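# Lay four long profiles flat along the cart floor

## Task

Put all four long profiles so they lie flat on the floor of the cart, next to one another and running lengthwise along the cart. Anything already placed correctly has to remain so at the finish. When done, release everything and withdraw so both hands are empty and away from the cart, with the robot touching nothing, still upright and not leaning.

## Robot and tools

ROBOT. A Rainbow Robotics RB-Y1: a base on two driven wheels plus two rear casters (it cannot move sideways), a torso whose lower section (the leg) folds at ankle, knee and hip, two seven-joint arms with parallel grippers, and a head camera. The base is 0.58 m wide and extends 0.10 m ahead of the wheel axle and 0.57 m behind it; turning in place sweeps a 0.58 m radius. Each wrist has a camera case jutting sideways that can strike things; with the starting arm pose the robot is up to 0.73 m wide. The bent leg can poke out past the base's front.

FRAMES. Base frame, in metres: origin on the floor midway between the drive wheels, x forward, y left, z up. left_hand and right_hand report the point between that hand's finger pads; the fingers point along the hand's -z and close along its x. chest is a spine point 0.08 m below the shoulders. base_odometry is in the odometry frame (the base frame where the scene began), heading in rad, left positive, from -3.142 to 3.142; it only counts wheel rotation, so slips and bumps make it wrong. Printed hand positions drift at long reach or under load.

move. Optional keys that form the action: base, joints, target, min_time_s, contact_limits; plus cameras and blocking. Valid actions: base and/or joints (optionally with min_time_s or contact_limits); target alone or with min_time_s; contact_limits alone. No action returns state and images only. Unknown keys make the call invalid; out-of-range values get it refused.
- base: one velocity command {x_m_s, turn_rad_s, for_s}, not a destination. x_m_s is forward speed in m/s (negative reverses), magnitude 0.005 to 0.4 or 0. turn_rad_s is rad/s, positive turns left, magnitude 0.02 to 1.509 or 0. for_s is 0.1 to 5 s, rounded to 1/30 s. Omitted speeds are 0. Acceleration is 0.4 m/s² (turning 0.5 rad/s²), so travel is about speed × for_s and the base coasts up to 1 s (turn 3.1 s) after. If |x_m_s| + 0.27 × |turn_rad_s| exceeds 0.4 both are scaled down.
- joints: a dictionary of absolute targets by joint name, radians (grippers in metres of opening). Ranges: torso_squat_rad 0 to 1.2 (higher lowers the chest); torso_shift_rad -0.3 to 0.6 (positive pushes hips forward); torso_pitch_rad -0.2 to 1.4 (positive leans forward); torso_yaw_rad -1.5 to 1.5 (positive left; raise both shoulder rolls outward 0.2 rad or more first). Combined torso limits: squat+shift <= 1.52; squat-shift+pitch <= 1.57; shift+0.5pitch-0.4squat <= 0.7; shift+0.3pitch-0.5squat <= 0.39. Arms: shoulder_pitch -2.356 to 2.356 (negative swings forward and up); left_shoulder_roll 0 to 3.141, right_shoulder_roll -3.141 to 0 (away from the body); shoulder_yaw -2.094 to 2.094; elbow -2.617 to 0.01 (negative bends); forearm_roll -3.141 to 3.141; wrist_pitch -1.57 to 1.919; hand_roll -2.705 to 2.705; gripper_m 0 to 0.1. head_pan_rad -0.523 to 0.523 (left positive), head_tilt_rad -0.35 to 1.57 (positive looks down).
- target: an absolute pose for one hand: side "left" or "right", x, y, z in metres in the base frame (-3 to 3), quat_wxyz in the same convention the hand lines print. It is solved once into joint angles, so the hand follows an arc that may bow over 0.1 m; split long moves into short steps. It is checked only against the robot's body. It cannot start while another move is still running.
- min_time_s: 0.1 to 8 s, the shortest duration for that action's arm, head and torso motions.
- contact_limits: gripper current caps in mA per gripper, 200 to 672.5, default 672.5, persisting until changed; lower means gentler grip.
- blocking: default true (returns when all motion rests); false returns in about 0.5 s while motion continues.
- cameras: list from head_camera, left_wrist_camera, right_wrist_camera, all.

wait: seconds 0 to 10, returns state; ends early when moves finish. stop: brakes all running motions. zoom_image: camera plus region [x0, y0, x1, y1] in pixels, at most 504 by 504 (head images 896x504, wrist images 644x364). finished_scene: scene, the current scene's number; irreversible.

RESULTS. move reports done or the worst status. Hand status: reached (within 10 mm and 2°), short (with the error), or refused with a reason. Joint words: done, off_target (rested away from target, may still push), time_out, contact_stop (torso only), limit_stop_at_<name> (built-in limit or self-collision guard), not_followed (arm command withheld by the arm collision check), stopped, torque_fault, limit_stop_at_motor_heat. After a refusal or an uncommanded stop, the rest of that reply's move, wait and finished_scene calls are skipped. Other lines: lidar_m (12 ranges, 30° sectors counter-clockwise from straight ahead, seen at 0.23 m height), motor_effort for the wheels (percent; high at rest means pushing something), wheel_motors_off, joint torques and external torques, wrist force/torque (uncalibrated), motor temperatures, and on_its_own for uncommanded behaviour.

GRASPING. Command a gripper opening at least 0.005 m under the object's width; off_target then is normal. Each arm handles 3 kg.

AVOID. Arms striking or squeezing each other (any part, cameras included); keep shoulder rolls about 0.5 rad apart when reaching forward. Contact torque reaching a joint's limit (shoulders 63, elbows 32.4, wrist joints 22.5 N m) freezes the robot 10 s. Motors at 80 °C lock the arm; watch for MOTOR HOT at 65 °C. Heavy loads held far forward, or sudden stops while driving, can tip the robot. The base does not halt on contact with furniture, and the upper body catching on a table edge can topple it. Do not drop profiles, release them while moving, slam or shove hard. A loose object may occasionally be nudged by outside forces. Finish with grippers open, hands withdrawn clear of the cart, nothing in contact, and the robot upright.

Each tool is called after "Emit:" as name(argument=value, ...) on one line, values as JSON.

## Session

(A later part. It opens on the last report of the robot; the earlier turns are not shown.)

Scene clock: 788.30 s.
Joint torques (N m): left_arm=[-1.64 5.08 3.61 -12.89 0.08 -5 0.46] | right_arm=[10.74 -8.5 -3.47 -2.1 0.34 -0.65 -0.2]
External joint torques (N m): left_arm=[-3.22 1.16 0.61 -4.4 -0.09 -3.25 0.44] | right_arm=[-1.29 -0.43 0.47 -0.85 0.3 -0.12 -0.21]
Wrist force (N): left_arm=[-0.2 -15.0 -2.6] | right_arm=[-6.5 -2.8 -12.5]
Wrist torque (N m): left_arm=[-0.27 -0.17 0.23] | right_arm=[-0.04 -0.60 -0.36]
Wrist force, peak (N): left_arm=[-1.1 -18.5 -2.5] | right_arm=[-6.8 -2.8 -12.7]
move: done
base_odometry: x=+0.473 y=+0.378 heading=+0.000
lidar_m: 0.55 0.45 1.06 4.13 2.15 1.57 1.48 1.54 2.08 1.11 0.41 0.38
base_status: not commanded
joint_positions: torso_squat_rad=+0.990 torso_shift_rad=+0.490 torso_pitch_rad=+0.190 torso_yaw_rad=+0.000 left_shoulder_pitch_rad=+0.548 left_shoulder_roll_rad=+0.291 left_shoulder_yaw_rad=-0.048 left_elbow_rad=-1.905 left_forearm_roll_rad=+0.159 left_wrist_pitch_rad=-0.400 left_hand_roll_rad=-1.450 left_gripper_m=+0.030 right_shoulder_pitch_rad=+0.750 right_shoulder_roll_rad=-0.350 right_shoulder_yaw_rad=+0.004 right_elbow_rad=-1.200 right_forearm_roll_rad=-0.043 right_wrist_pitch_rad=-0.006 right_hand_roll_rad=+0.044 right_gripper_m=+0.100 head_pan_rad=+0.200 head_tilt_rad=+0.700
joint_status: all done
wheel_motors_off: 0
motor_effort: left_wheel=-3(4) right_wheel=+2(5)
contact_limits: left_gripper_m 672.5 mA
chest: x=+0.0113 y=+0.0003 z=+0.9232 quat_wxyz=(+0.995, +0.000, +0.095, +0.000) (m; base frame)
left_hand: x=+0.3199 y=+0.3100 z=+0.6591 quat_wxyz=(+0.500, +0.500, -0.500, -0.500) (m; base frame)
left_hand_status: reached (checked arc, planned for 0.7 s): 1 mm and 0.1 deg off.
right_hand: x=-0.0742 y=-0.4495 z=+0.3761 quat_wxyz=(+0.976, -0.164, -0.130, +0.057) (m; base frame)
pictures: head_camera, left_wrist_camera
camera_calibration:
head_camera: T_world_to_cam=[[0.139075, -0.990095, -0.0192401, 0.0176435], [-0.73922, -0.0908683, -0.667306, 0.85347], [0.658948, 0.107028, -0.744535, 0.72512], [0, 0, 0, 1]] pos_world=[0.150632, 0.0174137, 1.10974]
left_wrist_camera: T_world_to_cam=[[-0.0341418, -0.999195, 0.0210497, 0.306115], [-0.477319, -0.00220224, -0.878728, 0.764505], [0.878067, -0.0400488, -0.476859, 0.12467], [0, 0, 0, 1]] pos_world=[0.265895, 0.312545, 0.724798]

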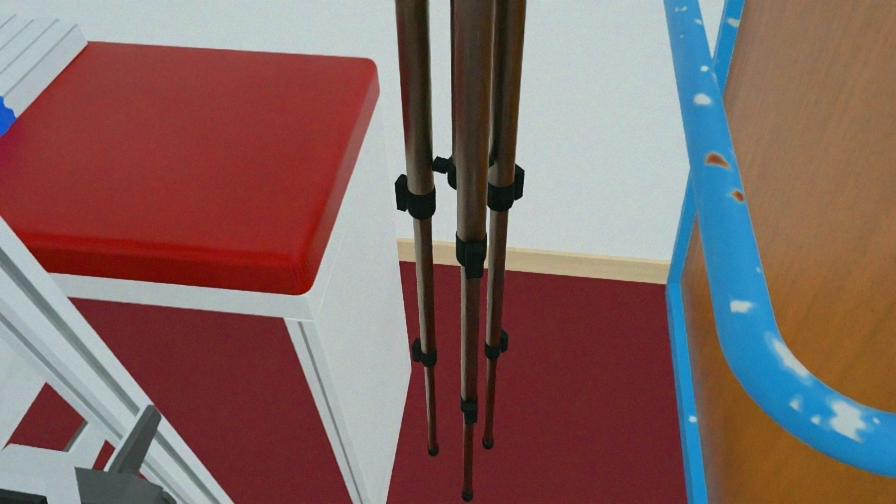

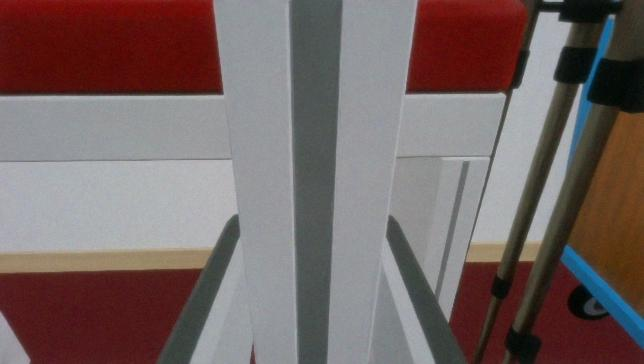

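Emit:
move(base={"x_m_s": -0.3, "for_s": 1.6})

Emit:
move(base={"turn_rad_s": -0.785, "for_s": 2.0})

Emit:
move(base={"x_m_s": 0.35, "for_s": 3.0}, joints={"torso_squat_rad": 0.5, "torso_shift_rad": 0.3, "torso_pitch_rad": 0.1})

Emit:
move(base={"turn_rad_s": 0.785, "for_s": 2.0}, joints={"head_pan_rad": 0.0, "head_tilt_rad": 0.8})

Emit:
move(target={"side": "left", "x": 0.38, "y": 0.29, "z": 0.98, "quat_wxyz": [0.7071, 0, -0.7071, 0]}, min_time_s=2.0)

Emit:
move(joints={"left_shoulder_pitch_rad": -0.922, "left_shoulder_roll_rad": 0.826, "left_shoulder_yaw_rad": -0.596, "left_elbow_rad": -1.889, "left_forearm_roll_rad": 0.637, "left_wrist_pitch_rad": 1.526, "left_hand_roll_rad": 0.929}, min_time_s=2.5, cameras=["head_camera", "left_wrist_camera"])

Scene clock: 803.43 s.
Joint torques (N m): left_arm=[-1.23 5.03 3.74 -12.82 0.21 -4.52 0.34] | right_arm=[10.27 -8.55 -3.12 -1.82 0.22 -0.57 -0.22]
External joint torques (N m): left_arm=[-2.81 1.11 0.75 -4.31 0.04 -2.68 0.33] | right_arm=[-1.76 -0.48 0.82 -0.58 0.18 -0.03 -0.23]
Wrist force (N): left_arm=[-0.7 -15.4 -2.7] | right_arm=[-6.7 -2.6 -12.2]
Wrist torque (N m): left_arm=[-0.18 -0.23 0.24] | right_arm=[-0.07 -0.61 -0.35]
Wrist force, peak (N): left_arm=[-0.4 -15.9 -3.7] | right_arm=[-6.7 -2.6 -12.9]
move: done
base_odometry: x=-0.007 y=+0.378 heading=-0.001
lidar_m: 0.96 0.45 2.24 4.14 1.47 1.07 1.00 1.03 1.43 3.80 1.10 0.81
base_status: done (sent for 1.6 of 1.6 s)
joint_positions: torso_squat_rad=+0.990 torso_shift_rad=+0.490 torso_pitch_rad=+0.190 torso_yaw_rad=+0.000 left_shoulder_pitch_rad=+0.548 left_shoulder_roll_rad=+0.291 left_shoulder_yaw_rad=-0.048 left_elbow_rad=-1.905 left_forearm_roll_rad=+0.159 left_wrist_pitch_rad=-0.400 left_hand_roll_rad=-1.450 left_gripper_m=+0.030 right_shoulder_pitch_rad=+0.750 right_shoulder_roll_rad=-0.350 right_shoulder_yaw_rad=+0.004 right_elbow_rad=-1.200 right_forearm_roll_rad=-0.043 right_wrist_pitch_rad=-0.006 right_hand_roll_rad=+0.044 right_gripper_m=+0.100 head_pan_rad=+0.200 head_tilt_rad=+0.700
joint_status: not commanded
wheel_motors_off: 0
motor_effort: left_wheel=-6(27) right_wheel=+10(48)
contact_limits: left_gripper_m 672.5 mA
chest: x=+0.0113 y=+0.0003 z=+0.9232 quat_wxyz=(+0.995, +0.000, +0.095, +0.000) (m; base frame)
left_hand: x=+0.3199 y=+0.3099 z=+0.6591 quat_wxyz=(+0.500, +0.500, -0.500, -0.500) (m; base frame)
right_hand: x=-0.0742 y=-0.4495 z=+0.3761 quat_wxyz=(+0.976, -0.164, -0.130, +0.057) (m; base frame)
camera_calibration:
head_camera: T_world_to_cam=[[0.139075, -0.990095, -0.0192401, 0.0176435], [-0.73922, -0.0908683, -0.667306, 0.85347], [0.658948, 0.107028, -0.744535, 0.72512], [0, 0, 0, 1]] pos_world=[0.150632, 0.0174137, 1.10974]
left_wrist_camera: T_world_to_cam=[[-0.0341437, -0.999195, 0.0210443, 0.30612], [-0.4772, -0.00220196, -0.878792, 0.764519], [0.878131, -0.0400476, -0.476741, 0.124567], [0, 0, 0, 1]] pos_world=[0.265895, 0.312545, 0.724797]
right_wrist_camera: T_world_to_cam=[[-0.958901, -0.138641, -0.247564, -0.0386837], [-0.171153, 0.978517, 0.114943, 0.414093], [0.22631, 0.15259, -0.962029, 0.521236], [0, 0, 0, 1]] pos_world=[-0.0841816, -0.490095, 0.444271]

Scene clock: 807.33 s.
Joint torques (N m): left_arm=[-1.65 4.8 3.41 -12.97 0.19 -4.37 0.4] | right_arm=[10.77 -8.13 -3.08 -1.63 0.01 -0.57 -0.24]
External joint torques (N m): left_arm=[-3.23 0.89 0.42 -4.45 0.02 -2.53 0.39] | right_arm=[-1.26 -0.05 0.86 -0.39 -0.02 -0.04 -0.25]
Wrist force (N): left_arm=[-0.5 -15.1 -2.4] | right_arm=[-6.7 -2.7 -12.5]
Wrist torque (N m): left_arm=[-0.09 -0.19 0.24] | right_arm=[-0.07 -0.61 -0.35]
Wrist force, peak (N): left_arm=[-1.1 -15.8 -3.1] | right_arm=[-6.7 -2.8 -12.8]
move: done
base_odometry: x=-0.007 y=+0.378 heading=-1.570
lidar_m: 3.74 0.45 0.83 0.98 1.34 1.35 4.17 1.45 1.04 1.00 1.05 1.41
base_status: done (sent for 2 of 2 s)
joint_positions: torso_squat_rad=+0.990 torso_shift_rad=+0.490 torso_pitch_rad=+0.190 torso_yaw_rad=+0.000 left_shoulder_pitch_rad=+0.548 left_shoulder_roll_rad=+0.291 left_shoulder_yaw_rad=-0.048 left_elbow_rad=-1.905 left_forearm_roll_rad=+0.159 left_wrist_pitch_rad=-0.400 left_hand_roll_rad=-1.450 left_gripper_m=+0.031 right_shoulder_pitch_rad=+0.750 right_shoulder_roll_rad=-0.350 right_shoulder_yaw_rad=+0.004 right_elbow_rad=-1.200 right_forearm_roll_rad=-0.043 right_wrist_pitch_rad=-0.006 right_hand_roll_rad=+0.044 right_gripper_m=+0.100 head_pan_rad=+0.200 head_tilt_rad=+0.700
joint_status: not commanded
wheel_motors_off: 0
motor_effort: left_wheel=+11(45) right_wheel=+1(47)
contact_limits: left_gripper_m 672.5 mA
chest: x=+0.0113 y=+0.0003 z=+0.9232 quat_wxyz=(+0.995, +0.000, +0.095, +0.000) (m; base frame)
left_hand: x=+0.3199 y=+0.3099 z=+0.6591 quat_wxyz=(+0.500, +0.500, -0.500, -0.500) (m; base frame)
right_hand: x=-0.0742 y=-0.4495 z=+0.3761 quat_wxyz=(+0.976, -0.164, -0.130, +0.057) (m; base frame)
camera_calibration:
head_camera: T_world_to_cam=[[0.139075, -0.990095, -0.0192401, 0.0176435], [-0.73922, -0.0908683, -0.667306, 0.85347], [0.658948, 0.107028, -0.744535, 0.72512], [0, 0, 0, 1]] pos_world=[0.150632, 0.0174137, 1.10974]
left_wrist_camera: T_world_to_cam=[[-0.0341437, -0.999195, 0.0210443, 0.30612], [-0.4772, -0.00220196, -0.878792, 0.764519], [0.878131, -0.0400476, -0.476741, 0.124567], [0, 0, 0, 1]] pos_world=[0.265895, 0.312545, 0.724797]
right_wrist_camera: T_world_to_cam=[[-0.958863, -0.13872, -0.247668, -0.0386728], [-0.17124, 0.978506, 0.114902, 0.414099], [0.226405, 0.152586, -0.962007, 0.521233], [0, 0, 0, 1]] pos_world=[-0.0841814, -0.490095, 0.444271]

Scene clock: 811.57 s.
Joint torques (N m): left_arm=[-1.56 4.09 3.37 -12.89 0.06 -4.31 0.12] | right_arm=[9.72 -8.9 -3.62 -2.81 0.32 -0.71 -0.15]
External joint torques (N m): left_arm=[-1.55 0.18 0.34 -4.04 -0.11 -2.47 0.1] | right_arm=[-0.25 -0.69 0.34 -0.65 0.26 -0.02 -0.17]
Motor temperatures (°C): left_arm=[35 33 34 41 43 40 43] | right_arm=[37 40 32 39 40 40 37]
Wrist force (N): left_arm=[-0.9 -15.0 -1.6] | right_arm=[-6.6 -2.7 -12.4]
Wrist torque (N m): left_arm=[0.12 -0.26 0.25] | right_arm=[-0.02 -0.59 -0.37]
Wrist force, peak (N): left_arm=[-0.8 -16.5 -2.1] | right_arm=[-7.2 -2.8 -12.8]
move: done
base_odometry: x=-0.007 y=-0.672 heading=-1.571
lidar_m: 3.66 2.26 0.80 0.78 0.81 1.12 4.12 1.44 1.04 0.99 1.02 1.38
base_status: done (sent for 3 of 3 s)
joint_positions: torso_squat_rad=+0.500 torso_shift_rad=+0.300 torso_pitch_rad=+0.100 torso_yaw_rad=+0.000 left_shoulder_pitch_rad=+0.548 left_shoulder_roll_rad=+0.291 left_shoulder_yaw_rad=-0.048 left_elbow_rad=-1.905 left_forearm_roll_rad=+0.159 left_wrist_pitch_rad=-0.400 left_hand_roll_rad=-1.450 left_gripper_m=+0.031 right_shoulder_pitch_rad=+0.750 right_shoulder_roll_rad=-0.350 right_shoulder_yaw_rad=+0.004 right_elbow_rad=-1.200 right_forearm_roll_rad=-0.043 right_wrist_pitch_rad=-0.006 right_hand_roll_rad=+0.044 right_gripper_m=+0.100 head_pan_rad=+0.200 head_tilt_rad=+0.700
joint_status: all done
wheel_motors_off: 0
motor_effort: left_wheel=-5(49) right_wheel=+3(38)
contact_limits: left_gripper_m 672.5 mA
chest: x=-0.0153 y=+0.0004 z=+1.1752 quat_wxyz=(+0.999, +0.000, +0.050, +0.000) (m; base frame)
left_hand: x=+0.3158 y=+0.3100 z=+0.9399 quat_wxyz=(+0.478, +0.522, -0.522, -0.477) (m; base frame)
right_hand: x=-0.0513 y=-0.4494 z=+0.6226 quat_wxyz=(+0.969, -0.166, -0.174, +0.049) (m; base frame)
camera_calibration:
head_camera: T_world_to_cam=[[0.14024, -0.990095, -0.00669425, 0.0114531], [-0.67643, -0.09087, -0.73088, 1.07767], [0.723032, 0.107027, -0.682474, 0.858229], [0, 0, 0, 1]] pos_world=[0.106833, 0.0174137, 1.37344]
left_wrist_camera: T_world_to_cam=[[-0.0359318, -0.999196, 0.0178036, 0.303687], [-0.396499, -0.00209903, -0.918033, 1.02064], [0.917332, -0.0400457, -0.396105, 0.173797], [0, 0, 0, 1]] pos_world=[0.256165, 0.312545, 1.00041]
right_wrist_camera: T_world_to_cam=[[-0.932734, -0.138751, -0.332799, 0.0986898], [-0.180928, 0.978487, 0.0991341, 0.398999], [0.311885, 0.152678, -0.937773, 0.742563], [0, 0, 0, 1]] pos_world=[-0.0673527, -0.490095, 0.689645]

Scene clock: 815.47 s.
Joint torques (N m): left_arm=[-1.97 4.35 3.71 -13.23 0.31 -4.45 0.66] | right_arm=[9.41 -8.41 -3.76 -2.66 0.13 -0.82 -0.44]
External joint torques (N m): left_arm=[-1.96 0.43 0.68 -4.38 0.14 -2.63 0.65] | right_arm=[-0.56 -0.2 0.2 -0.5 0.07 -0.13 -0.45]
Wrist force (N): left_arm=[-0.9 -15.4 -1.2] | right_arm=[-6.5 -2.6 -12.6]
Wrist torque (N m): left_arm=[-0.08 -0.24 0.32] | right_arm=[-0.01 -0.57 -0.36]
Wrist force, peak (N): left_arm=[-0.6 -15.7 -2.1] | right_arm=[-6.9 -2.8 -12.9]
move: done
base_odometry: x=-0.007 y=-0.672 heading=-0.001
lidar_m: 0.76 0.80 1.11 4.06 1.43 1.06 0.99 1.02 1.39 3.73 2.26 0.79
base_status: done (sent for 2 of 2 s)
joint_positions: torso_squat_rad=+0.500 torso_shift_rad=+0.300 torso_pitch_rad=+0.100 torso_yaw_rad=+0.000 left_shoulder_pitch_rad=+0.548 left_shoulder_roll_rad=+0.291 left_shoulder_yaw_rad=-0.048 left_elbow_rad=-1.905 left_forearm_roll_rad=+0.159 left_wrist_pitch_rad=-0.400 left_hand_roll_rad=-1.450 left_gripper_m=+0.031 right_shoulder_pitch_rad=+0.750 right_shoulder_roll_rad=-0.350 right_shoulder_yaw_rad=+0.004 right_elbow_rad=-1.200 right_forearm_roll_rad=-0.043 right_wrist_pitch_rad=-0.006 right_hand_roll_rad=+0.044 right_gripper_m=+0.100 head_pan_rad=+0.000 head_tilt_rad=+0.800
joint_status: all done
wheel_motors_off: 0
motor_effort: left_wheel=+2(39) right_wheel=+14(40)
contact_limits: left_gripper_m 672.5 mA
chest: x=-0.0153 y=+0.0004 z=+1.1752 quat_wxyz=(+0.999, +0.000, +0.050, +0.000) (m; base frame)
left_hand: x=+0.3158 y=+0.3100 z=+0.9399 quat_wxyz=(+0.478, +0.522, -0.522, -0.477) (m; base frame)
right_hand: x=-0.0513 y=-0.4494 z=+0.6226 quat_wxyz=(+0.969, -0.166, -0.174, +0.049) (m; base frame)
camera_calibration:
head_camera: T_world_to_cam=[[-0.0566986, -0.998208, 0.0191188, -0.0186537], [-0.75189, 0.0300934, -0.658601, 0.980414], [0.656846, -0.051717, -0.752249, 0.955904], [0, 0, 0, 1]] pos_world=[0.108225, 0.00131218, 1.36514]
left_wrist_camera: T_world_to_cam=[[-0.0359312, -0.999196, 0.0178051, 0.303682], [-0.396499, -0.00210074, -0.918033, 1.0206], [0.917332, -0.0400457, -0.396105, 0.173888], [0, 0, 0, 1]] pos_world=[0.256065, 0.312545, 1.00041]
right_wrist_camera: T_world_to_cam=[[-0.932809, -0.13869, -0.332615, 0.0984942], [-0.180854, 0.978494, 0.0991997, 0.398944], [0.311704, 0.152689, -0.937831, 0.742628], [0, 0, 0, 1]] pos_world=[-0.0674531, -0.490095, 0.689645]

Scene clock: 817.80 s.
Joint torques (N m): left_arm=[-6.68 1.89 3.91 -14.06 0.04 -3.26 0.17] | right_arm=[8.62 -8.38 -3.94 -2.74 0.13 -0.72 -0.25]
External joint torques (N m): left_arm=[-3.59 -1.26 1.37 -4.29 0.05 -1.8 0.22] | right_arm=[-1.36 -0.17 0.03 -0.59 0.07 -0.02 -0.26]
Wrist force (N): left_arm=[-16.6 0.3 -2.2] | right_arm=[-6.6 -2.5 -12.5]
Wrist torque (N m): left_arm=[-0.37 -0.39 0.38] | right_arm=[-0.04 -0.58 -0.36]
Wrist force, peak (N): left_arm=[-17.0 -1.4 -2.4] | right_arm=[-6.8 -2.7 -12.9]
move: done
base_odometry: x=-0.007 y=-0.672 heading=-0.001
lidar_m: 0.76 0.81 1.10 4.08 1.45 1.05 0.98 1.02 1.39 3.73 2.25 0.80
base_status: not commanded
joint_positions: torso_squat_rad=+0.500 torso_shift_rad=+0.300 torso_pitch_rad=+0.100 torso_yaw_rad=+0.000 left_shoulder_pitch_rad=+0.386 left_shoulder_roll_rad=+0.215 left_shoulder_yaw_rad=+0.005 left_elbow_rad=-2.076 left_forearm_roll_rad=+0.896 left_wrist_pitch_rad=+0.042 left_hand_roll_rad=-0.666 left_gripper_m=+0.030 right_shoulder_pitch_rad=+0.750 right_shoulder_roll_rad=-0.350 right_shoulder_yaw_rad=+0.004 right_elbow_rad=-1.200 right_forearm_roll_rad=-0.043 right_wrist_pitch_rad=-0.006 right_hand_roll_rad=+0.044 right_gripper_m=+0.100 head_pan_rad=+0.000 head_tilt_rad=+0.800
joint_status: all done
wheel_motors_off: 0
motor_effort: left_wheel=+1(2) right_wheel=+16(18)
contact_limits: left_gripper_m 672.5 mA
chest: x=-0.0153 y=+0.0004 z=+1.1752 quat_wxyz=(+0.999, +0.000, +0.050, +0.000) (m; base frame)
left_hand: x=+0.3797 y=+0.2899 z=+0.9790 quat_wxyz=(+0.708, +0.000, -0.706, +0.000) (m; base frame)
left_hand_status: reached (checked arc, planned for 2.0 s): 1 mm and 0.1 deg off.
right_hand: x=-0.0513 y=-0.4494 z=+0.6226 quat_wxyz=(+0.969, -0.166, -0.174, +0.049) (m; base frame)
camera_calibration:
head_camera: T_world_to_cam=[[-0.0566986, -0.998208, 0.0191188, -0.0186537], [-0.75189, 0.0300934, -0.658601, 0.980414], [0.656846, -0.051717, -0.752249, 0.955904], [0, 0, 0, 1]] pos_world=[0.108225, 0.00131218, 1.36514]
left_wrist_camera: T_world_to_cam=[[-0.0322121, 0.0206501, 0.999268, -0.972595], [-0.475989, -0.879447, 0.00283015, 0.464853], [0.878861, -0.475549, 0.038158, -0.154349], [0, 0, 0, 1]] pos_world=[0.325587, 0.355497, 0.976457]
right_wrist_camera: T_world_to_cam=[[-0.932809, -0.13869, -0.332615, 0.0984942], [-0.180854, 0.978494, 0.0991997, 0.398944], [0.311704, 0.152689, -0.937831, 0.742628], [0, 0, 0, 1]] pos_world=[-0.0674531, -0.490095, 0.689645]

Scene clock: 820.60 s.
Joint torques (N m): left_arm=[-22.46 7.68 10.89 -5.19 -2.2 -1.24 0.09] | right_arm=[9.03 -8.37 -3.99 -2.96 0.16 -1.03 -0.19]
External joint torques (N m): left_arm=[-5.1 0.31 1.69 -1.61 -1.24 -0.5 0.12] | right_arm=[-0.94 -0.16 -0.03 -0.8 0.1 -0.34 -0.2]
Wrist force (N): left_arm=[-10.4 -0.5 -14.5] | right_arm=[-6.6 -2.6 -12.7]
Wrist torque (N m): left_arm=[-0.74 -0.29 0.34] | right_arm=[-0.04 -0.60 -0.37]
Wrist force, peak (N): left_arm=[-11.7 2.5 -14.0] | right_arm=[-6.7 -2.5 -12.9]
move: done
base_odometry: x=-0.007 y=-0.672 heading=-0.001
lidar_m: 0.77 0.80 1.10 4.07 1.44 1.06 0.98 1.03 1.39 3.73 2.25 0.80
base_status: not commanded
joint_positions: torso_squat_rad=+0.500 torso_shift_rad=+0.300 torso_pitch_rad=+0.100 torso_yaw_rad=+0.000 left_shoulder_pitch_rad=-0.921 left_shoulder_roll_rad=+0.826 left_shoulder_yaw_rad=-0.597 left_elbow_rad=-1.889 left_forearm_roll_rad=+0.637 left_wrist_pitch_rad=+1.526 left_hand_roll_rad=+0.929 left_gripper_m=+0.030 right_shoulder_pitch_rad=+0.750 right_shoulder_roll_rad=-0.350 right_shoulder_yaw_rad=+0.004 right_elbow_rad=-1.200 right_forearm_roll_rad=-0.043 right_wrist_pitch_rad=-0.006 right_hand_roll_rad=+0.044 right_gripper_m=+0.100 head_pan_rad=+0.000 head_tilt_rad=+0.800
joint_status: all done
wheel_motors_off: 0
motor_effort: left_wheel=+1(2) right_wheel=+15(17)
contact_limits: left_gripper_m 672.5 mA
chest: x=-0.0153 y=+0.0004 z=+1.1752 quat_wxyz=(+0.999, +0.000, +0.050, +0.000) (m; base frame)
left_hand: x=+0.4991 y=+0.1770 z=+1.0484 quat_wxyz=(+0.940, +0.000, -0.340, +0.000) (m; base frame)
right_hand: x=-0.0514 y=-0.4494 z=+0.6226 quat_wxyz=(+0.969, -0.166, -0.174, +0.049) (m; base frame)
pictures: head_camera, left_wrist_camera
camera_calibration:
head_camera: T_world_to_cam=[[-0.0566986, -0.998208, 0.0191188, -0.0186537], [-0.75189, 0.0300934, -0.658601, 0.980414], [0.656846, -0.051717, -0.752249, 0.955904], [0, 0, 0, 1]] pos_world=[0.108225, 0.00131218, 1.36514]
left_wrist_camera: T_world_to_cam=[[0.745643, 0.0201023, 0.666042, -1.07465], [-0.304162, -0.879069, 0.367045, -0.0455251], [0.592876, -0.47627, -0.649358, 0.548042], [0, 0, 0, 1]] pos_world=[0.462537, 0.242599, 1.08835]

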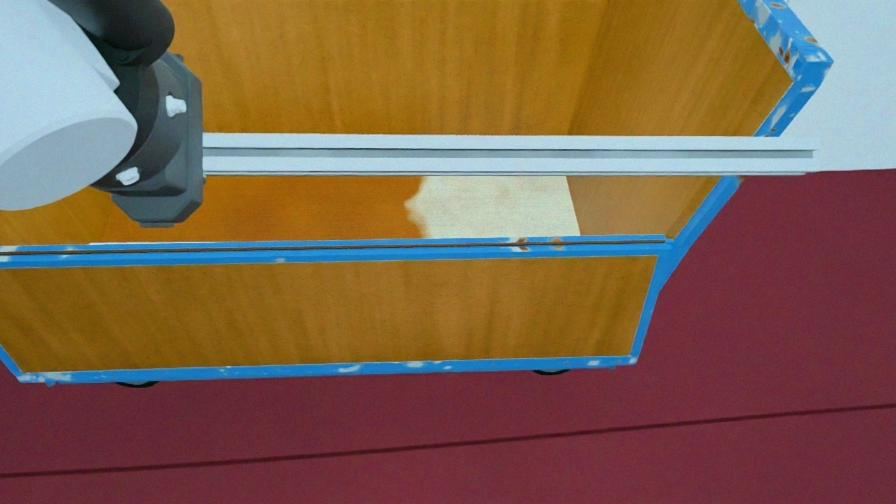

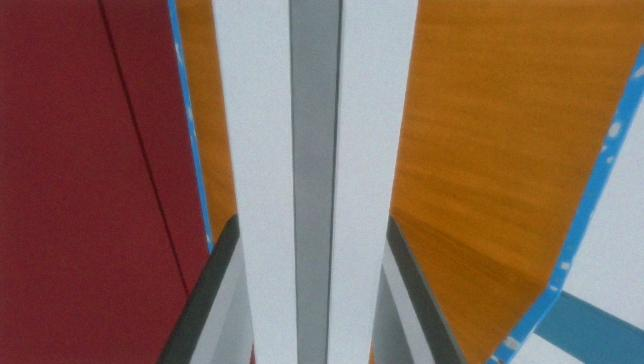

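Emit:
move(base={"x_m_s": 0.285, "for_s": 2.0})

Emit:
move(joints={"torso_squat_rad": 0.6, "torso_shift_rad": 0.25, "torso_pitch_rad": 0.7, "head_tilt_rad": 0.5}, min_time_s=3, cameras=["head_camera"])

Scene clock: 827.73 s.
Joint torques (N m): left_arm=[-22.51 7.87 11.05 -5.27 -2.37 -1.6 0] | right_arm=[9.7 -8.68 -3.28 -2.57 0.2 -0.87 -0.2]
External joint torques (N m): left_arm=[-5.16 0.5 1.86 -1.63 -1.44 -0.85 0.03] | right_arm=[-0.28 -0.48 0.68 -0.42 0.14 -0.18 -0.21]
Wrist force (N): left_arm=[-10.5 -0.2 -14.2] | right_arm=[-6.7 -2.3 -12.7]
Wrist torque (N m): left_arm=[-0.39 -0.29 0.38] | right_arm=[-0.08 -0.60 -0.36]
Wrist force, peak (N): left_arm=[-11.0 -0.1 -14.5] | right_arm=[-6.8 -2.6 -13.0]
move: done
base_odometry: x=+0.563 y=-0.673 heading=-0.001
lidar_m: 0.19 0.20 0.29 0.84 2.25 1.64 1.55 1.62 2.18 4.16 0.28 0.20
base_status: done (sent for 2 of 2 s)
joint_positions: torso_squat_rad=+0.500 torso_shift_rad=+0.300 torso_pitch_rad=+0.101 torso_yaw_rad=+0.000 left_shoulder_pitch_rad=-0.921 left_shoulder_roll_rad=+0.826 left_shoulder_yaw_rad=-0.597 left_elbow_rad=-1.889 left_forearm_roll_rad=+0.637 left_wrist_pitch_rad=+1.526 left_hand_roll_rad=+0.929 left_gripper_m=+0.030 right_shoulder_pitch_rad=+0.750 right_shoulder_roll_rad=-0.350 right_shoulder_yaw_rad=+0.004 right_elbow_rad=-1.200 right_forearm_roll_rad=-0.043 right_wrist_pitch_rad=-0.006 right_hand_roll_rad=+0.044 right_gripper_m=+0.100 head_pan_rad=+0.000 head_tilt_rad=+0.800
joint_status: not commanded
wheel_motors_off: 0
motor_effort: left_wheel=+0(38) right_wheel=-5(47)
contact_limits: left_gripper_m 672.5 mA
chest: x=-0.0153 y=+0.0004 z=+1.1752 quat_wxyz=(+0.999, +0.000, +0.050, +0.000) (m; base frame)
left_hand: x=+0.4991 y=+0.1769 z=+1.0484 quat_wxyz=(+0.940, +0.000, -0.340, -0.001) (m; base frame)
right_hand: x=-0.0513 y=-0.4494 z=+0.6226 quat_wxyz=(+0.969, -0.166, -0.174, +0.049) (m; base frame)
camera_calibration:
head_camera: T_world_to_cam=[[-0.0566969, -0.998208, 0.0191203, -0.0186503], [-0.75189, 0.0300911, -0.658601, 0.980489], [0.656846, -0.051717, -0.752249, 0.955838], [0, 0, 0, 1]] pos_world=[0.108325, 0.00131218, 1.36514]
left_wrist_camera: T_world_to_cam=[[0.745689, 0.0200682, 0.665992, -1.07454], [-0.30423, -0.879013, 0.367124, -0.0455558], [0.592783, -0.476375, -0.649365, 0.548054], [0, 0, 0, 1]] pos_world=[0.462538, 0.242599, 1.08825]
right_wrist_camera: T_world_to_cam=[[-0.932763, -0.138766, -0.332712, 0.0986202], [-0.180934, 0.978484, 0.099151, 0.398985], [0.311795, 0.152683, -0.937802, 0.74258], [0, 0, 0, 1]] pos_world=[-0.0673529, -0.490095, 0.689645]

Scene clock: 831.03 s.
Joint torques (N m): left_arm=[-14.78 5.89 7.87 -8.22 -0.62 -0.42 -0.16] | right_arm=[19.94 -6.7 -2.96 3.71 0.16 0.44 -0.1]
External joint torques (N m): left_arm=[-4.12 -0.64 1.43 -1.92 -0.51 -0.26 -0.15] | right_arm=[-1.49 -0.58 0.25 -0.19 0.24 0 -0.08]
Wrist force (N): left_arm=[-2.4 -0.3 -17.7] | right_arm=[-3.3 -3.1 -12.8]
Wrist torque (N m): left_arm=[-0.37 -0.24 0.26] | right_arm=[0.01 -0.41 -0.31]
Wrist force, peak (N): left_arm=[-2.3 -0.5 -18.4] | right_arm=[-6.8 -2.7 -12.9]
move: done
base_odometry: x=+0.563 y=-0.673 heading=-0.001
lidar_m: 0.19 0.20 0.29 0.83 2.26 1.64 1.55 1.61 2.19 4.16 0.28 0.20
base_status: not commanded
joint_positions: torso_squat_rad=+0.600 torso_shift_rad=+0.250 torso_pitch_rad=+0.700 torso_yaw_rad=+0.000 left_shoulder_pitch_rad=-0.921 left_shoulder_roll_rad=+0.826 left_shoulder_yaw_rad=-0.597 left_elbow_rad=-1.889 left_forearm_roll_rad=+0.637 left_wrist_pitch_rad=+1.526 left_hand_roll_rad=+0.929 left_gripper_m=+0.030 right_shoulder_pitch_rad=+0.750 right_shoulder_roll_rad=-0.350 right_shoulder_yaw_rad=+0.004 right_elbow_rad=-1.200 right_forearm_roll_rad=-0.043 right_wrist_pitch_rad=-0.006 right_hand_roll_rad=+0.044 right_gripper_m=+0.100 head_pan_rad=+0.000 head_tilt_rad=+0.500
joint_status: all done
wheel_motors_off: 0
motor_effort: left_wheel=+1(2) right_wheel=-4(7)
contact_limits: left_gripper_m 672.5 mA
chest: x=+0.1145 y=+0.0003 z=+1.0769 quat_wxyz=(+0.939, +0.000, +0.343, +0.000) (m; base frame)
left_hand: x=+0.4676 y=+0.1768 z=+0.6819 quat_wxyz=(+0.999, -0.001, -0.048, +0.000) (m; base frame)
right_hand: x=-0.2273 y=-0.4494 z=+0.6411 quat_wxyz=(+0.977, -0.144, +0.120, +0.096) (m; base frame)
pictures: head_camera
camera_calibration:
head_camera: T_world_to_cam=[[-0.0483457, -0.998222, 0.0348755, -0.023764], [-0.912912, 0.0299926, -0.407052, 0.789167], [0.405282, -0.0515175, -0.912739, 0.945358], [0, 0, 0, 1]] pos_world=[0.336154, 0.00131162, 1.18493]

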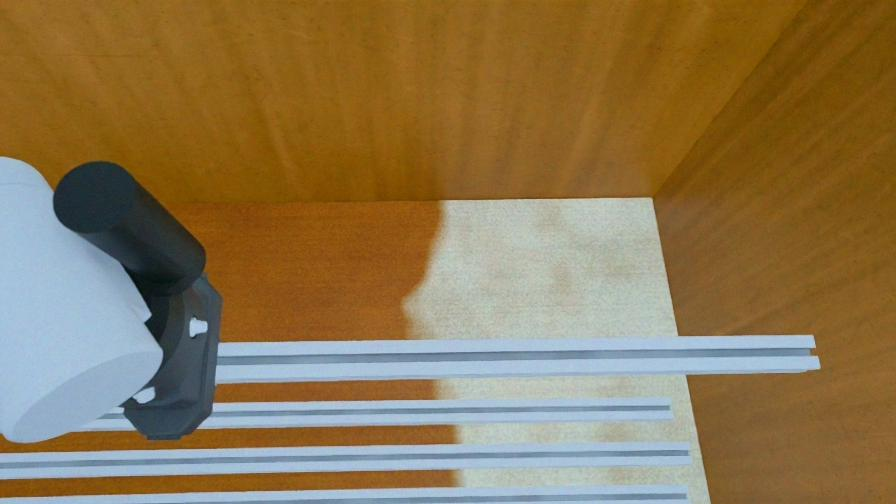

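Emit:
move(joints={"torso_squat_rad": 0.7, "torso_shift_rad": 0.3, "torso_pitch_rad": 1.1, "head_tilt_rad": 0.1}, min_time_s=2)

Emit:
move(target={"side": "left", "x": 0.548, "y": 0.170, "z": 0.43, "quat_wxyz": [1, 0, 0, -0.0075]}, min_time_s=1.5, cameras=["head_camera", "left_wrist_camera"])

Scene clock: 842.70 s.
Joint torques (N m): left_arm=[-5.74 4.97 4.37 -8.91 0.61 0.73 0.01] | right_arm=[23.12 -3.56 -1.41 7.33 -0.04 1.11 -0.26]
External joint torques (N m): left_arm=[-1.79 0.31 1.11 -2.02 0.13 0.45 0] | right_arm=[-1.94 -0.09 0.63 0.04 0.13 -0.02 -0.23]
Wrist force (N): left_arm=[4.1 -0.2 -17.2] | right_arm=[-1.1 -3.6 -12.1]
Wrist torque (N m): left_arm=[-0.42 -0.13 0.22] | right_arm=[0.01 -0.30 -0.28]
Wrist force, peak (N): left_arm=[3.9 -0.5 -18.3] | right_arm=[-3.4 -3.2 -13.2]
move: done
base_odometry: x=+0.563 y=-0.673 heading=-0.001
lidar_m: 0.19 0.20 0.29 0.85 2.25 1.64 1.56 1.61 2.17 4.15 0.28 0.20
base_status: not commanded
joint_positions: torso_squat_rad=+0.700 torso_shift_rad=+0.300 torso_pitch_rad=+1.100 torso_yaw_rad=+0.000 left_shoulder_pitch_rad=-0.921 left_shoulder_roll_rad=+0.826 left_shoulder_yaw_rad=-0.596 left_elbow_rad=-1.889 left_forearm_roll_rad=+0.637 left_wrist_pitch_rad=+1.526 left_hand_roll_rad=+0.929 left_gripper_m=+0.031 right_shoulder_pitch_rad=+0.750 right_shoulder_roll_rad=-0.350 right_shoulder_yaw_rad=+0.004 right_elbow_rad=-1.200 right_forearm_roll_rad=-0.043 right_wrist_pitch_rad=-0.006 right_hand_roll_rad=+0.044 right_gripper_m=+0.100 head_pan_rad=+0.000 head_tilt_rad=+0.100
joint_status: all done
wheel_motors_off: 0
motor_effort: left_wheel=+3(3) right_wheel=-3(5)
contact_limits: left_gripper_m 672.5 mA
chest: x=+0.2061 y=+0.0003 z=+0.9322 quat_wxyz=(+0.852, +0.000, +0.523, +0.000) (m; base frame)
left_hand: x=+0.3780 y=+0.1767 z=+0.4309 quat_wxyz=(+0.988, -0.001, +0.151, +0.000) (m; base frame)
right_hand: x=-0.2784 y=-0.4494 z=+0.6640 quat_wxyz=(+0.934, -0.122, +0.312, +0.123) (m; base frame)
camera_calibration:
head_camera: T_world_to_cam=[[-0.0481344, -0.99824, 0.0346418, -0.00974134], [-0.912921, 0.0298949, -0.40704, 0.825214], [0.405288, -0.0512179, -0.912753, 0.697115], [0, 0, 0, 1]] pos_world=[0.470353, 0.00131089, 0.972526]
left_wrist_camera: T_world_to_cam=[[0.963705, 0.0199274, -0.266224, -0.253765], [0.143812, -0.878906, 0.454799, -0.0630618], [-0.224923, -0.476578, -0.849872, 0.614313], [0, 0, 0, 1]] pos_world=[0.391797, 0.2424, 0.48321]
right_wrist_camera: T_world_to_cam=[[-0.783932, -0.138526, 0.605195, -0.680671], [-0.0141301, 0.978519, 0.205674, 0.329508], [-0.620686, 0.152683, -0.769049, 0.480572], [0, 0, 0, 1]] pos_world=[-0.23066, -0.490095, 0.713751]

Scene clock: 844.53 s.
Joint torques (N m): left_arm=[-12.55 4.7 6.31 -8.46 -0.64 0.25 -0.02] | right_arm=[23.54 -3.52 -1.43 7.59 -0.09 1.11 -0.33]
External joint torques (N m): left_arm=[-2.97 -0.92 1.34 -1.74 -0.66 0.31 -0.02] | right_arm=[-1.53 -0.06 0.61 0.29 0.07 -0.02 -0.3]
Wrist force (N): left_arm=[-0.6 -0.2 -18.3] | right_arm=[-1.2 -3.8 -12.1]
Wrist torque (N m): left_arm=[-0.37 -0.18 0.20] | right_arm=[0.04 -0.31 -0.30]
Wrist force, peak (N): left_arm=[-0.7 0.0 -18.5] | right_arm=[-1.3 -3.9 -12.2]
move: done
base_odometry: x=+0.563 y=-0.673 heading=-0.001
lidar_m: 0.19 0.20 0.29 0.84 2.27 1.64 1.54 1.62 2.19 4.15 0.28 0.20
base_status: not commanded
joint_positions: torso_squat_rad=+0.700 torso_shift_rad=+0.300 torso_pitch_rad=+1.100 torso_yaw_rad=+0.000 left_shoulder_pitch_rad=-1.200 left_shoulder_roll_rad=+0.772 left_shoulder_yaw_rad=-0.534 left_elbow_rad=-1.619 left_forearm_roll_rad=+0.541 left_wrist_pitch_rad=+1.397 left_hand_roll_rad=+0.786 left_gripper_m=+0.031 right_shoulder_pitch_rad=+0.750 right_shoulder_roll_rad=-0.350 right_shoulder_yaw_rad=+0.004 right_elbow_rad=-1.200 right_forearm_roll_rad=-0.043 right_wrist_pitch_rad=-0.006 right_hand_roll_rad=+0.044 right_gripper_m=+0.100 head_pan_rad=+0.000 head_tilt_rad=+0.100
joint_status: all done
wheel_motors_off: 0
motor_effort: left_wheel=+3(3) right_wheel=-2(6)
contact_limits: left_gripper_m 672.5 mA
chest: x=+0.2061 y=+0.0003 z=+0.9322 quat_wxyz=(+0.852, +0.000, +0.523, +0.000) (m; base frame)
left_hand: x=+0.5471 y=+0.1703 z=+0.4302 quat_wxyz=(+1.000, +0.000, +0.000, -0.007) (m; base frame)
left_hand_status: reached (checked arc, planned for 1.5 s): 1 mm and 0.0 deg off.
right_hand: x=-0.2784 y=-0.4494 z=+0.6640 quat_wxyz=(+0.934, -0.122, +0.312, +0.123) (m; base frame)
pictures: head_camera, left_wrist_camera
camera_calibration:
head_camera: T_world_to_cam=[[-0.0481344, -0.99824, 0.0346418, -0.00974134], [-0.912921, 0.0298949, -0.40704, 0.825214], [0.405288, -0.0512179, -0.912753, 0.697115], [0, 0, 0, 1]] pos_world=[0.470353, 0.00131089, 0.972526]
left_wrist_camera: T_world_to_cam=[[0.999392, 0.00587032, 0.0343747, -0.563195], [-0.0111863, -0.879671, 0.47545, -0.0166242], [0.0330295, -0.475546, -0.879071, 0.51992], [0, 0, 0, 1]] pos_world=[0.545494, 0.235928, 0.48431]

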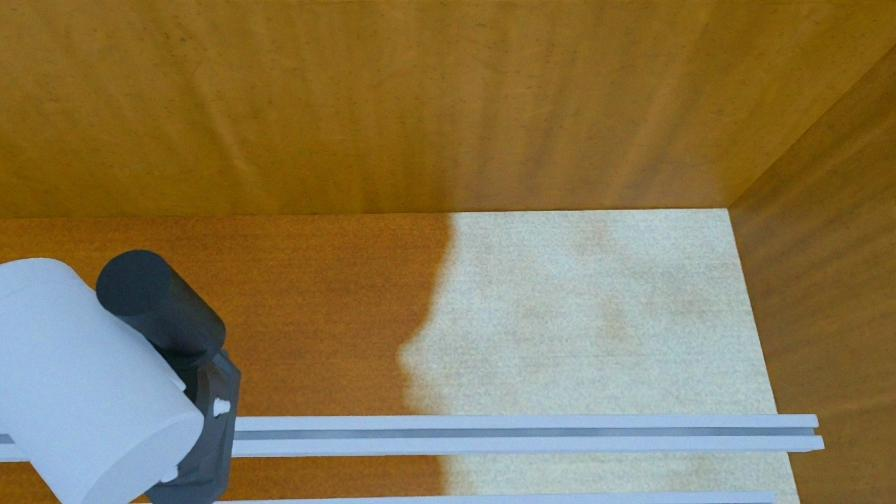

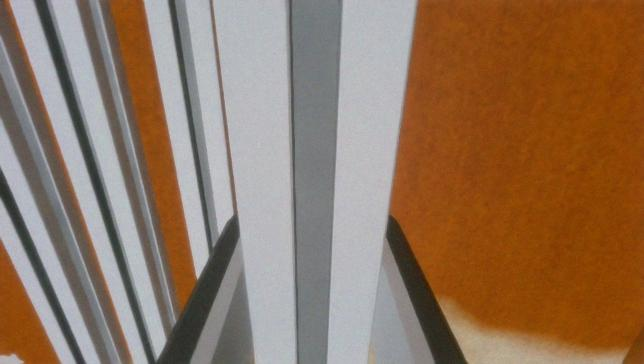

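Emit:
move(target={"side": "left", "x": 0.55, "y": 0.170, "z": 0.34, "quat_wxyz": [1, 0, 0, -0.0075]}, min_time_s=1.5, cameras=["left_wrist_camera"])

Emit:
move(target={"side": "left", "x": 0.55, "y": 0.170, "z": 0.309, "quat_wxyz": [1, 0, 0, -0.0075]}, min_time_s=1.5, cameras=["left_wrist_camera"])

Scene clock: 854.07 s.
Joint torques (N m): left_arm=[-12.77 4.48 3.04 -7.36 -0.5 0.18 0.11] | right_arm=[23.65 -3.6 -1.58 7.62 -0.13 1.19 -0.36]
External joint torques (N m): left_arm=[-2.5 0.01 -0.41 -1.54 -0.5 0.21 0.11] | right_arm=[-1.42 -0.13 0.47 0.32 0.04 0.06 -0.33]
Wrist force (N): left_arm=[-1.0 -0.1 -18.1] | right_arm=[-0.9 -3.9 -12.1]
Wrist torque (N m): left_arm=[-0.24 -0.22 0.18] | right_arm=[0.05 -0.28 -0.28]
Wrist force, peak (N): left_arm=[-1.5 -1.4 -18.9] | right_arm=[-1.3 -3.9 -12.3]
move: done
base_odometry: x=+0.563 y=-0.673 heading=-0.001
lidar_m: 0.19 0.20 0.28 0.84 2.26 1.64 1.56 1.61 2.19 4.15 0.28 0.20
base_status: not commanded
joint_positions: torso_squat_rad=+0.700 torso_shift_rad=+0.300 torso_pitch_rad=+1.100 torso_yaw_rad=+0.000 left_shoulder_pitch_rad=-1.283 left_shoulder_roll_rad=+0.598 left_shoulder_yaw_rad=-0.569 left_elbow_rad=-1.112 left_forearm_roll_rad=+0.487 left_wrist_pitch_rad=+1.080 left_hand_roll_rad=+0.633 left_gripper_m=+0.031 right_shoulder_pitch_rad=+0.750 right_shoulder_roll_rad=-0.350 right_shoulder_yaw_rad=+0.004 right_elbow_rad=-1.200 right_forearm_roll_rad=-0.043 right_wrist_pitch_rad=-0.006 right_hand_roll_rad=+0.044 right_gripper_m=+0.100 head_pan_rad=+0.000 head_tilt_rad=+0.100
joint_status: all done
wheel_motors_off: 0
motor_effort: left_wheel=+3(3) right_wheel=-4(5)
contact_limits: left_gripper_m 672.5 mA
chest: x=+0.2061 y=+0.0003 z=+0.9322 quat_wxyz=(+0.852, +0.000, +0.523, +0.000) (m; base frame)
left_hand: x=+0.5494 y=+0.1702 z=+0.3399 quat_wxyz=(+1.000, +0.000, +0.000, -0.007) (m; base frame)
left_hand_status: reached (checked arc, planned for 1.5 s): 1 mm and 0.0 deg off.
right_hand: x=-0.2784 y=-0.4494 z=+0.6640 quat_wxyz=(+0.934, -0.122, +0.312, +0.123) (m; base frame)
pictures: left_wrist_camera
camera_calibration:
left_wrist_camera: T_world_to_cam=[[0.999407, 0.00617842, 0.0338768, -0.562273], [-0.0106815, -0.879628, 0.475543, 0.0259224], [0.0327371, -0.475623, -0.87904, 0.440583], [0, 0, 0, 1]] pos_world=[0.547794, 0.235827, 0.394011]

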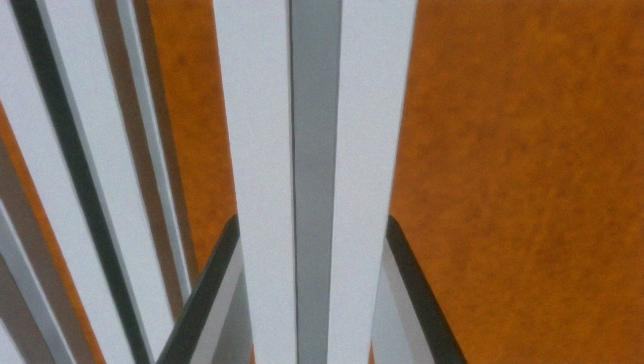

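Scene clock: 856.00 s.
Joint torques (N m): left_arm=[-13.29 2.1 2.78 -6.46 0.07 -0.5 -0.42] | right_arm=[23.66 -3.35 -1.7 7.65 0.02 1.28 -0.29]
External joint torques (N m): left_arm=[-2.5 -1.8 0.16 -1.36 0.06 -0.44 -0.42] | right_arm=[-1.41 0.11 0.35 0.36 0.18 0.16 -0.26]
Wrist force (N): left_arm=[-3.2 0.4 -8.5] | right_arm=[-1.3 -3.7 -11.8]
Wrist torque (N m): left_arm=[0.22 -0.35 0.45] | right_arm=[0.03 -0.32 -0.28]
Wrist force, peak (N): left_arm=[-1.8 0.6 -18.4] | right_arm=[-1.3 -3.6 -12.3]
move: done
base_odometry: x=+0.563 y=-0.673 heading=-0.001
lidar_m: 0.19 0.20 0.29 0.85 2.26 1.64 1.56 1.61 2.20 4.15 0.28 0.20
base_status: not commanded
joint_positions: torso_squat_rad=+0.700 torso_shift_rad=+0.300 torso_pitch_rad=+1.100 torso_yaw_rad=+0.000 left_shoulder_pitch_rad=-1.352 left_shoulder_roll_rad=+0.515 left_shoulder_yaw_rad=-0.569 left_elbow_rad=-0.849 left_forearm_roll_rad=+0.494 left_wrist_pitch_rad=+0.933 left_hand_roll_rad=+0.551 left_gripper_m=+0.030 right_shoulder_pitch_rad=+0.750 right_shoulder_roll_rad=-0.350 right_shoulder_yaw_rad=+0.004 right_elbow_rad=-1.200 right_forearm_roll_rad=-0.043 right_wrist_pitch_rad=-0.006 right_hand_roll_rad=+0.044 right_gripper_m=+0.100 head_pan_rad=+0.000 head_tilt_rad=+0.100
joint_status: all done
wheel_motors_off: 0
motor_effort: left_wheel=+4(4) right_wheel=-3(6)
contact_limits: left_gripper_m 672.5 mA
chest: x=+0.2060 y=+0.0003 z=+0.9323 quat_wxyz=(+0.852, +0.000, +0.523, +0.000) (m; base frame)
left_hand: x=+0.5495 y=+0.1707 z=+0.3091 quat_wxyz=(+1.000, +0.001, +0.000, -0.007) (m; base frame)
left_hand_status: reached (checked arc, planned for 1.5 s): 1 mm and 0.1 deg off.
right_hand: x=-0.2784 y=-0.4494 z=+0.6639 quat_wxyz=(+0.934, -0.122, +0.312, +0.123) (m; base frame)
pictures: left_wrist_camera
camera_calibration:
left_wrist_camera: T_world_to_cam=[[0.999385, 0.00624835, 0.0345086, -0.561569], [-0.0108922, -0.880034, 0.474786, 0.0413597], [0.0333354, -0.47487, -0.879424, 0.413418], [0, 0, 0, 1]] pos_world=[0.547893, 0.236227, 0.363312]

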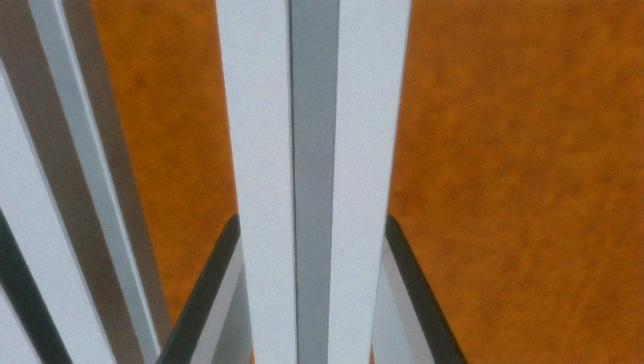

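Emit:
move(target={"side": "left", "x": 0.55, "y": 0.170, "z": 0.307, "quat_wxyz": [1, 0, 0, -0.0075]}, min_time_s=0.8)

Emit:
move(contact_limits={"left_gripper_m": 200})

Emit:
wait(seconds=1, cameras=["left_wrist_camera"])

Emit:
move(joints={"left_gripper_m": 0.045})

Emit:
move(target={"side": "left", "x": 0.549, "y": 0.170, "z": 0.38, "quat_wxyz": [1, 0, 0, -0.0075]}, min_time_s=1.2, cameras=["head_camera", "left_wrist_camera"])

Scene clock: 863.80 s.
Joint torques (N m): left_arm=[-11.81 1.55 2.77 -3.4 -0.77 -4.29 -0.16] | right_arm=[23.55 -3.56 -1.79 7.67 -0.04 1.13 -0.32]
External joint torques (N m): left_arm=[-0.92 -2.33 0.21 1.63 -0.79 -4.22 -0.16] | right_arm=[-1.51 -0.09 0.26 0.39 0.12 0 -0.29]
Wrist force (N): left_arm=[-19.0 4.2 33.7] | right_arm=[-1.3 -3.9 -12.0]
Wrist torque (N m): left_arm=[-0.04 -0.34 0.48] | right_arm=[0.05 -0.32 -0.28]
Wrist force, peak (N): left_arm=[-19.2 4.2 35.5] | right_arm=[-1.1 -3.9 -12.4]
move: done
base_odometry: x=+0.563 y=-0.673 heading=-0.001
lidar_m: 0.19 0.20 0.29 0.84 2.27 1.65 1.55 1.62 2.19 4.15 0.28 0.21
base_status: not commanded
joint_positions: torso_squat_rad=+0.700 torso_shift_rad=+0.300 torso_pitch_rad=+1.099 torso_yaw_rad=+0.000 left_shoulder_pitch_rad=-1.359 left_shoulder_roll_rad=+0.507 left_shoulder_yaw_rad=-0.569 left_elbow_rad=-0.826 left_forearm_roll_rad=+0.497 left_wrist_pitch_rad=+0.922 left_hand_roll_rad=+0.543 left_gripper_m=+0.030 right_shoulder_pitch_rad=+0.750 right_shoulder_roll_rad=-0.350 right_shoulder_yaw_rad=+0.004 right_elbow_rad=-1.200 right_forearm_roll_rad=-0.043 right_wrist_pitch_rad=-0.006 right_hand_roll_rad=+0.044 right_gripper_m=+0.100 head_pan_rad=+0.000 head_tilt_rad=+0.100
joint_status: all done
wheel_motors_off: 0
motor_effort: left_wheel=+4(5) right_wheel=-3(6)
contact_limits: left_gripper_m 672.5 mA
chest: x=+0.2056 y=+0.0003 z=+0.9326 quat_wxyz=(+0.853, +0.000, +0.522, +0.000) (m; base frame)
left_hand: x=+0.5499 y=+0.1705 z=+0.3079 quat_wxyz=(+1.000, +0.001, +0.000, -0.007) (m; base frame)
left_hand_status: reached (checked arc, planned for 0.8 s): 1 mm and 0.1 deg off.
right_hand: x=-0.2785 y=-0.4494 z=+0.6636 quat_wxyz=(+0.934, -0.122, +0.311, +0.123) (m; base frame)
camera_calibration:
head_camera: T_world_to_cam=[[-0.0480578, -0.998255, 0.0343045, -0.00960594], [-0.912394, 0.029896, -0.40822, 0.825893], [0.406482, -0.0509174, -0.912239, 0.69702], [0, 0, 0, 1]] pos_world=[0.469752, 0.00121035, 0.973324]
left_wrist_camera: T_world_to_cam=[[0.999374, 0.0059932, 0.0348686, -0.561887], [-0.0112951, -0.879929, 0.474971, 0.0419345], [0.0335285, -0.475068, -0.87931, 0.412068], [0, 0, 0, 1]] pos_world=[0.548193, 0.236027, 0.36201]
right_wrist_camera: T_world_to_cam=[[-0.784769, -0.138885, 0.604026, -0.680118], [-0.0146397, 0.978451, 0.205957, 0.329234], [-0.619615, 0.152786, -0.769892, 0.48104], [0, 0, 0, 1]] pos_world=[-0.230856, -0.490095, 0.71335]

Scene clock: 864.17 s.
Joint torques (N m): left_arm=[-12.18 2.46 2.68 -5.35 -0.35 -0.89 -0.28] | right_arm=[23.32 -2.96 -1.56 7.71 -0.12 1.15 -0.41]
External joint torques (N m): left_arm=[-1.3 -1.4 0.13 -0.28 -0.36 -0.83 -0.28] | right_arm=[-1.74 0.51 0.49 0.42 0.05 0.02 -0.37]
Wrist force (N): left_arm=[-5.1 1.3 -5.4] | right_arm=[-1.2 -3.8 -12.2]
Wrist torque (N m): left_arm=[-0.30 -0.37 0.33] | right_arm=[0.04 -0.31 -0.27]
Wrist force, peak (N): left_arm=[-2.2 1.0 -12.8] | right_arm=[-1.2 -3.8 -12.2]
base_odometry: x=+0.563 y=-0.673 heading=-0.001
lidar_m: 0.19 0.20 0.28 0.85 2.25 1.64 1.56 1.61 2.19 4.16 0.28 0.20
base_status: not commanded
joint_positions: torso_squat_rad=+0.700 torso_shift_rad=+0.300 torso_pitch_rad=+1.100 torso_yaw_rad=+0.000 left_shoulder_pitch_rad=-1.359 left_shoulder_roll_rad=+0.507 left_shoulder_yaw_rad=-0.569 left_elbow_rad=-0.826 left_forearm_roll_rad=+0.497 left_wrist_pitch_rad=+0.921 left_hand_roll_rad=+0.543 left_gripper_m=+0.031 right_shoulder_pitch_rad=+0.750 right_shoulder_roll_rad=-0.350 right_shoulder_yaw_rad=+0.004 right_elbow_rad=-1.200 right_forearm_roll_rad=-0.043 right_wrist_pitch_rad=-0.006 right_hand_roll_rad=+0.044 right_gripper_m=+0.100 head_pan_rad=+0.000 head_tilt_rad=+0.100
joint_status: not commanded
wheel_motors_off: 0
motor_effort: left_wheel=+4(6) right_wheel=-2(4)
contact_limits: left_gripper_m 200 mA
chest: x=+0.2059 y=+0.0003 z=+0.9324 quat_wxyz=(+0.853, +0.000, +0.523, +0.000) (m; base frame)
left_hand: x=+0.5498 y=+0.1704 z=+0.3074 quat_wxyz=(+1.000, +0.000, +0.000, -0.007) (m; base frame)
right_hand: x=-0.2784 y=-0.4494 z=+0.6637 quat_wxyz=(+0.934, -0.122, +0.312, +0.123) (m; base frame)
camera_calibration:
head_camera: T_world_to_cam=[[-0.0481702, -0.998247, 0.0343785, -0.00959662], [-0.912624, 0.0299978, -0.407698, 0.825605], [0.405952, -0.0510136, -0.912469, 0.697007], [0, 0, 0, 1]] pos_world=[0.470053, 0.00121073, 0.972925]
left_wrist_camera: T_world_to_cam=[[0.999378, 0.00604458, 0.034732, -0.561835], [-0.0111954, -0.87978, 0.47525, 0.041982], [0.0334292, -0.475343, -0.879165, 0.411695], [0, 0, 0, 1]] pos_world=[0.548193, 0.236027, 0.36151]
right_wrist_camera: T_world_to_cam=[[-0.784379, -0.138773, 0.604559, -0.680336], [-0.014415, 0.978467, 0.205899, 0.329317], [-0.620115, 0.152788, -0.769489, 0.480777], [0, 0, 0, 1]] pos_world=[-0.230758, -0.490095, 0.71345]

Scene clock: 865.17 s.
Joint torques (N m): left_arm=[-11.96 2.09 2.65 -5.28 -0.37 -0.82 -0.15] | right_arm=[23.04 -3.2 -1.84 7.25 0.25 1.1 -0.44]
External joint torques (N m): left_arm=[-1.08 -1.78 0.09 -0.24 -0.39 -0.75 -0.15] | right_arm=[-2.03 0.27 0.21 -0.04 0.41 -0.03 -0.4]
Wrist force (N): left_arm=[-4.4 0.7 -3.8] | right_arm=[-1.2 -3.9 -11.8]
Wrist torque (N m): left_arm=[-0.22 -0.31 0.32] | right_arm=[0.06 -0.30 -0.28]
Wrist force, peak (N): left_arm=[-5.0 0.9 -5.3] | right_arm=[-1.2 -3.8 -12.3]
base_odometry: x=+0.563 y=-0.673 heading=-0.001
lidar_m: 0.19 0.21 0.29 0.85 2.25 1.64 1.56 1.61 2.18 4.15 0.28 0.21
base_status: not commanded
joint_positions: torso_squat_rad=+0.700 torso_shift_rad=+0.300 torso_pitch_rad=+1.100 torso_yaw_rad=+0.000 left_shoulder_pitch_rad=-1.359 left_shoulder_roll_rad=+0.507 left_shoulder_yaw_rad=-0.569 left_elbow_rad=-0.826 left_forearm_roll_rad=+0.497 left_wrist_pitch_rad=+0.921 left_hand_roll_rad=+0.543 left_gripper_m=+0.031 right_shoulder_pitch_rad=+0.750 right_shoulder_roll_rad=-0.350 right_shoulder_yaw_rad=+0.004 right_elbow_rad=-1.200 right_forearm_roll_rad=-0.043 right_wrist_pitch_rad=-0.006 right_hand_roll_rad=+0.044 right_gripper_m=+0.100 head_pan_rad=+0.000 head_tilt_rad=+0.100
joint_status: not commanded
wheel_motors_off: 0
motor_effort: left_wheel=+4(6) right_wheel=-1(4)
contact_limits: left_gripper_m 200 mA
chest: x=+0.2059 y=+0.0003 z=+0.9324 quat_wxyz=(+0.853, +0.000, +0.523, +0.000) (m; base frame)
left_hand: x=+0.5498 y=+0.1704 z=+0.3074 quat_wxyz=(+1.000, +0.000, +0.000, -0.007) (m; base frame)
right_hand: x=-0.2784 y=-0.4494 z=+0.6637 quat_wxyz=(+0.934, -0.122, +0.312, +0.123) (m; base frame)
wait: 1.00 s; at rest by 0.27 s
pictures: left_wrist_camera
camera_calibration:
left_wrist_camera: T_world_to_cam=[[0.999378, 0.00604458, 0.034732, -0.561835], [-0.0111954, -0.87978, 0.47525, 0.041982], [0.0334292, -0.475343, -0.879165, 0.411695], [0, 0, 0, 1]] pos_world=[0.548193, 0.236027, 0.36151]

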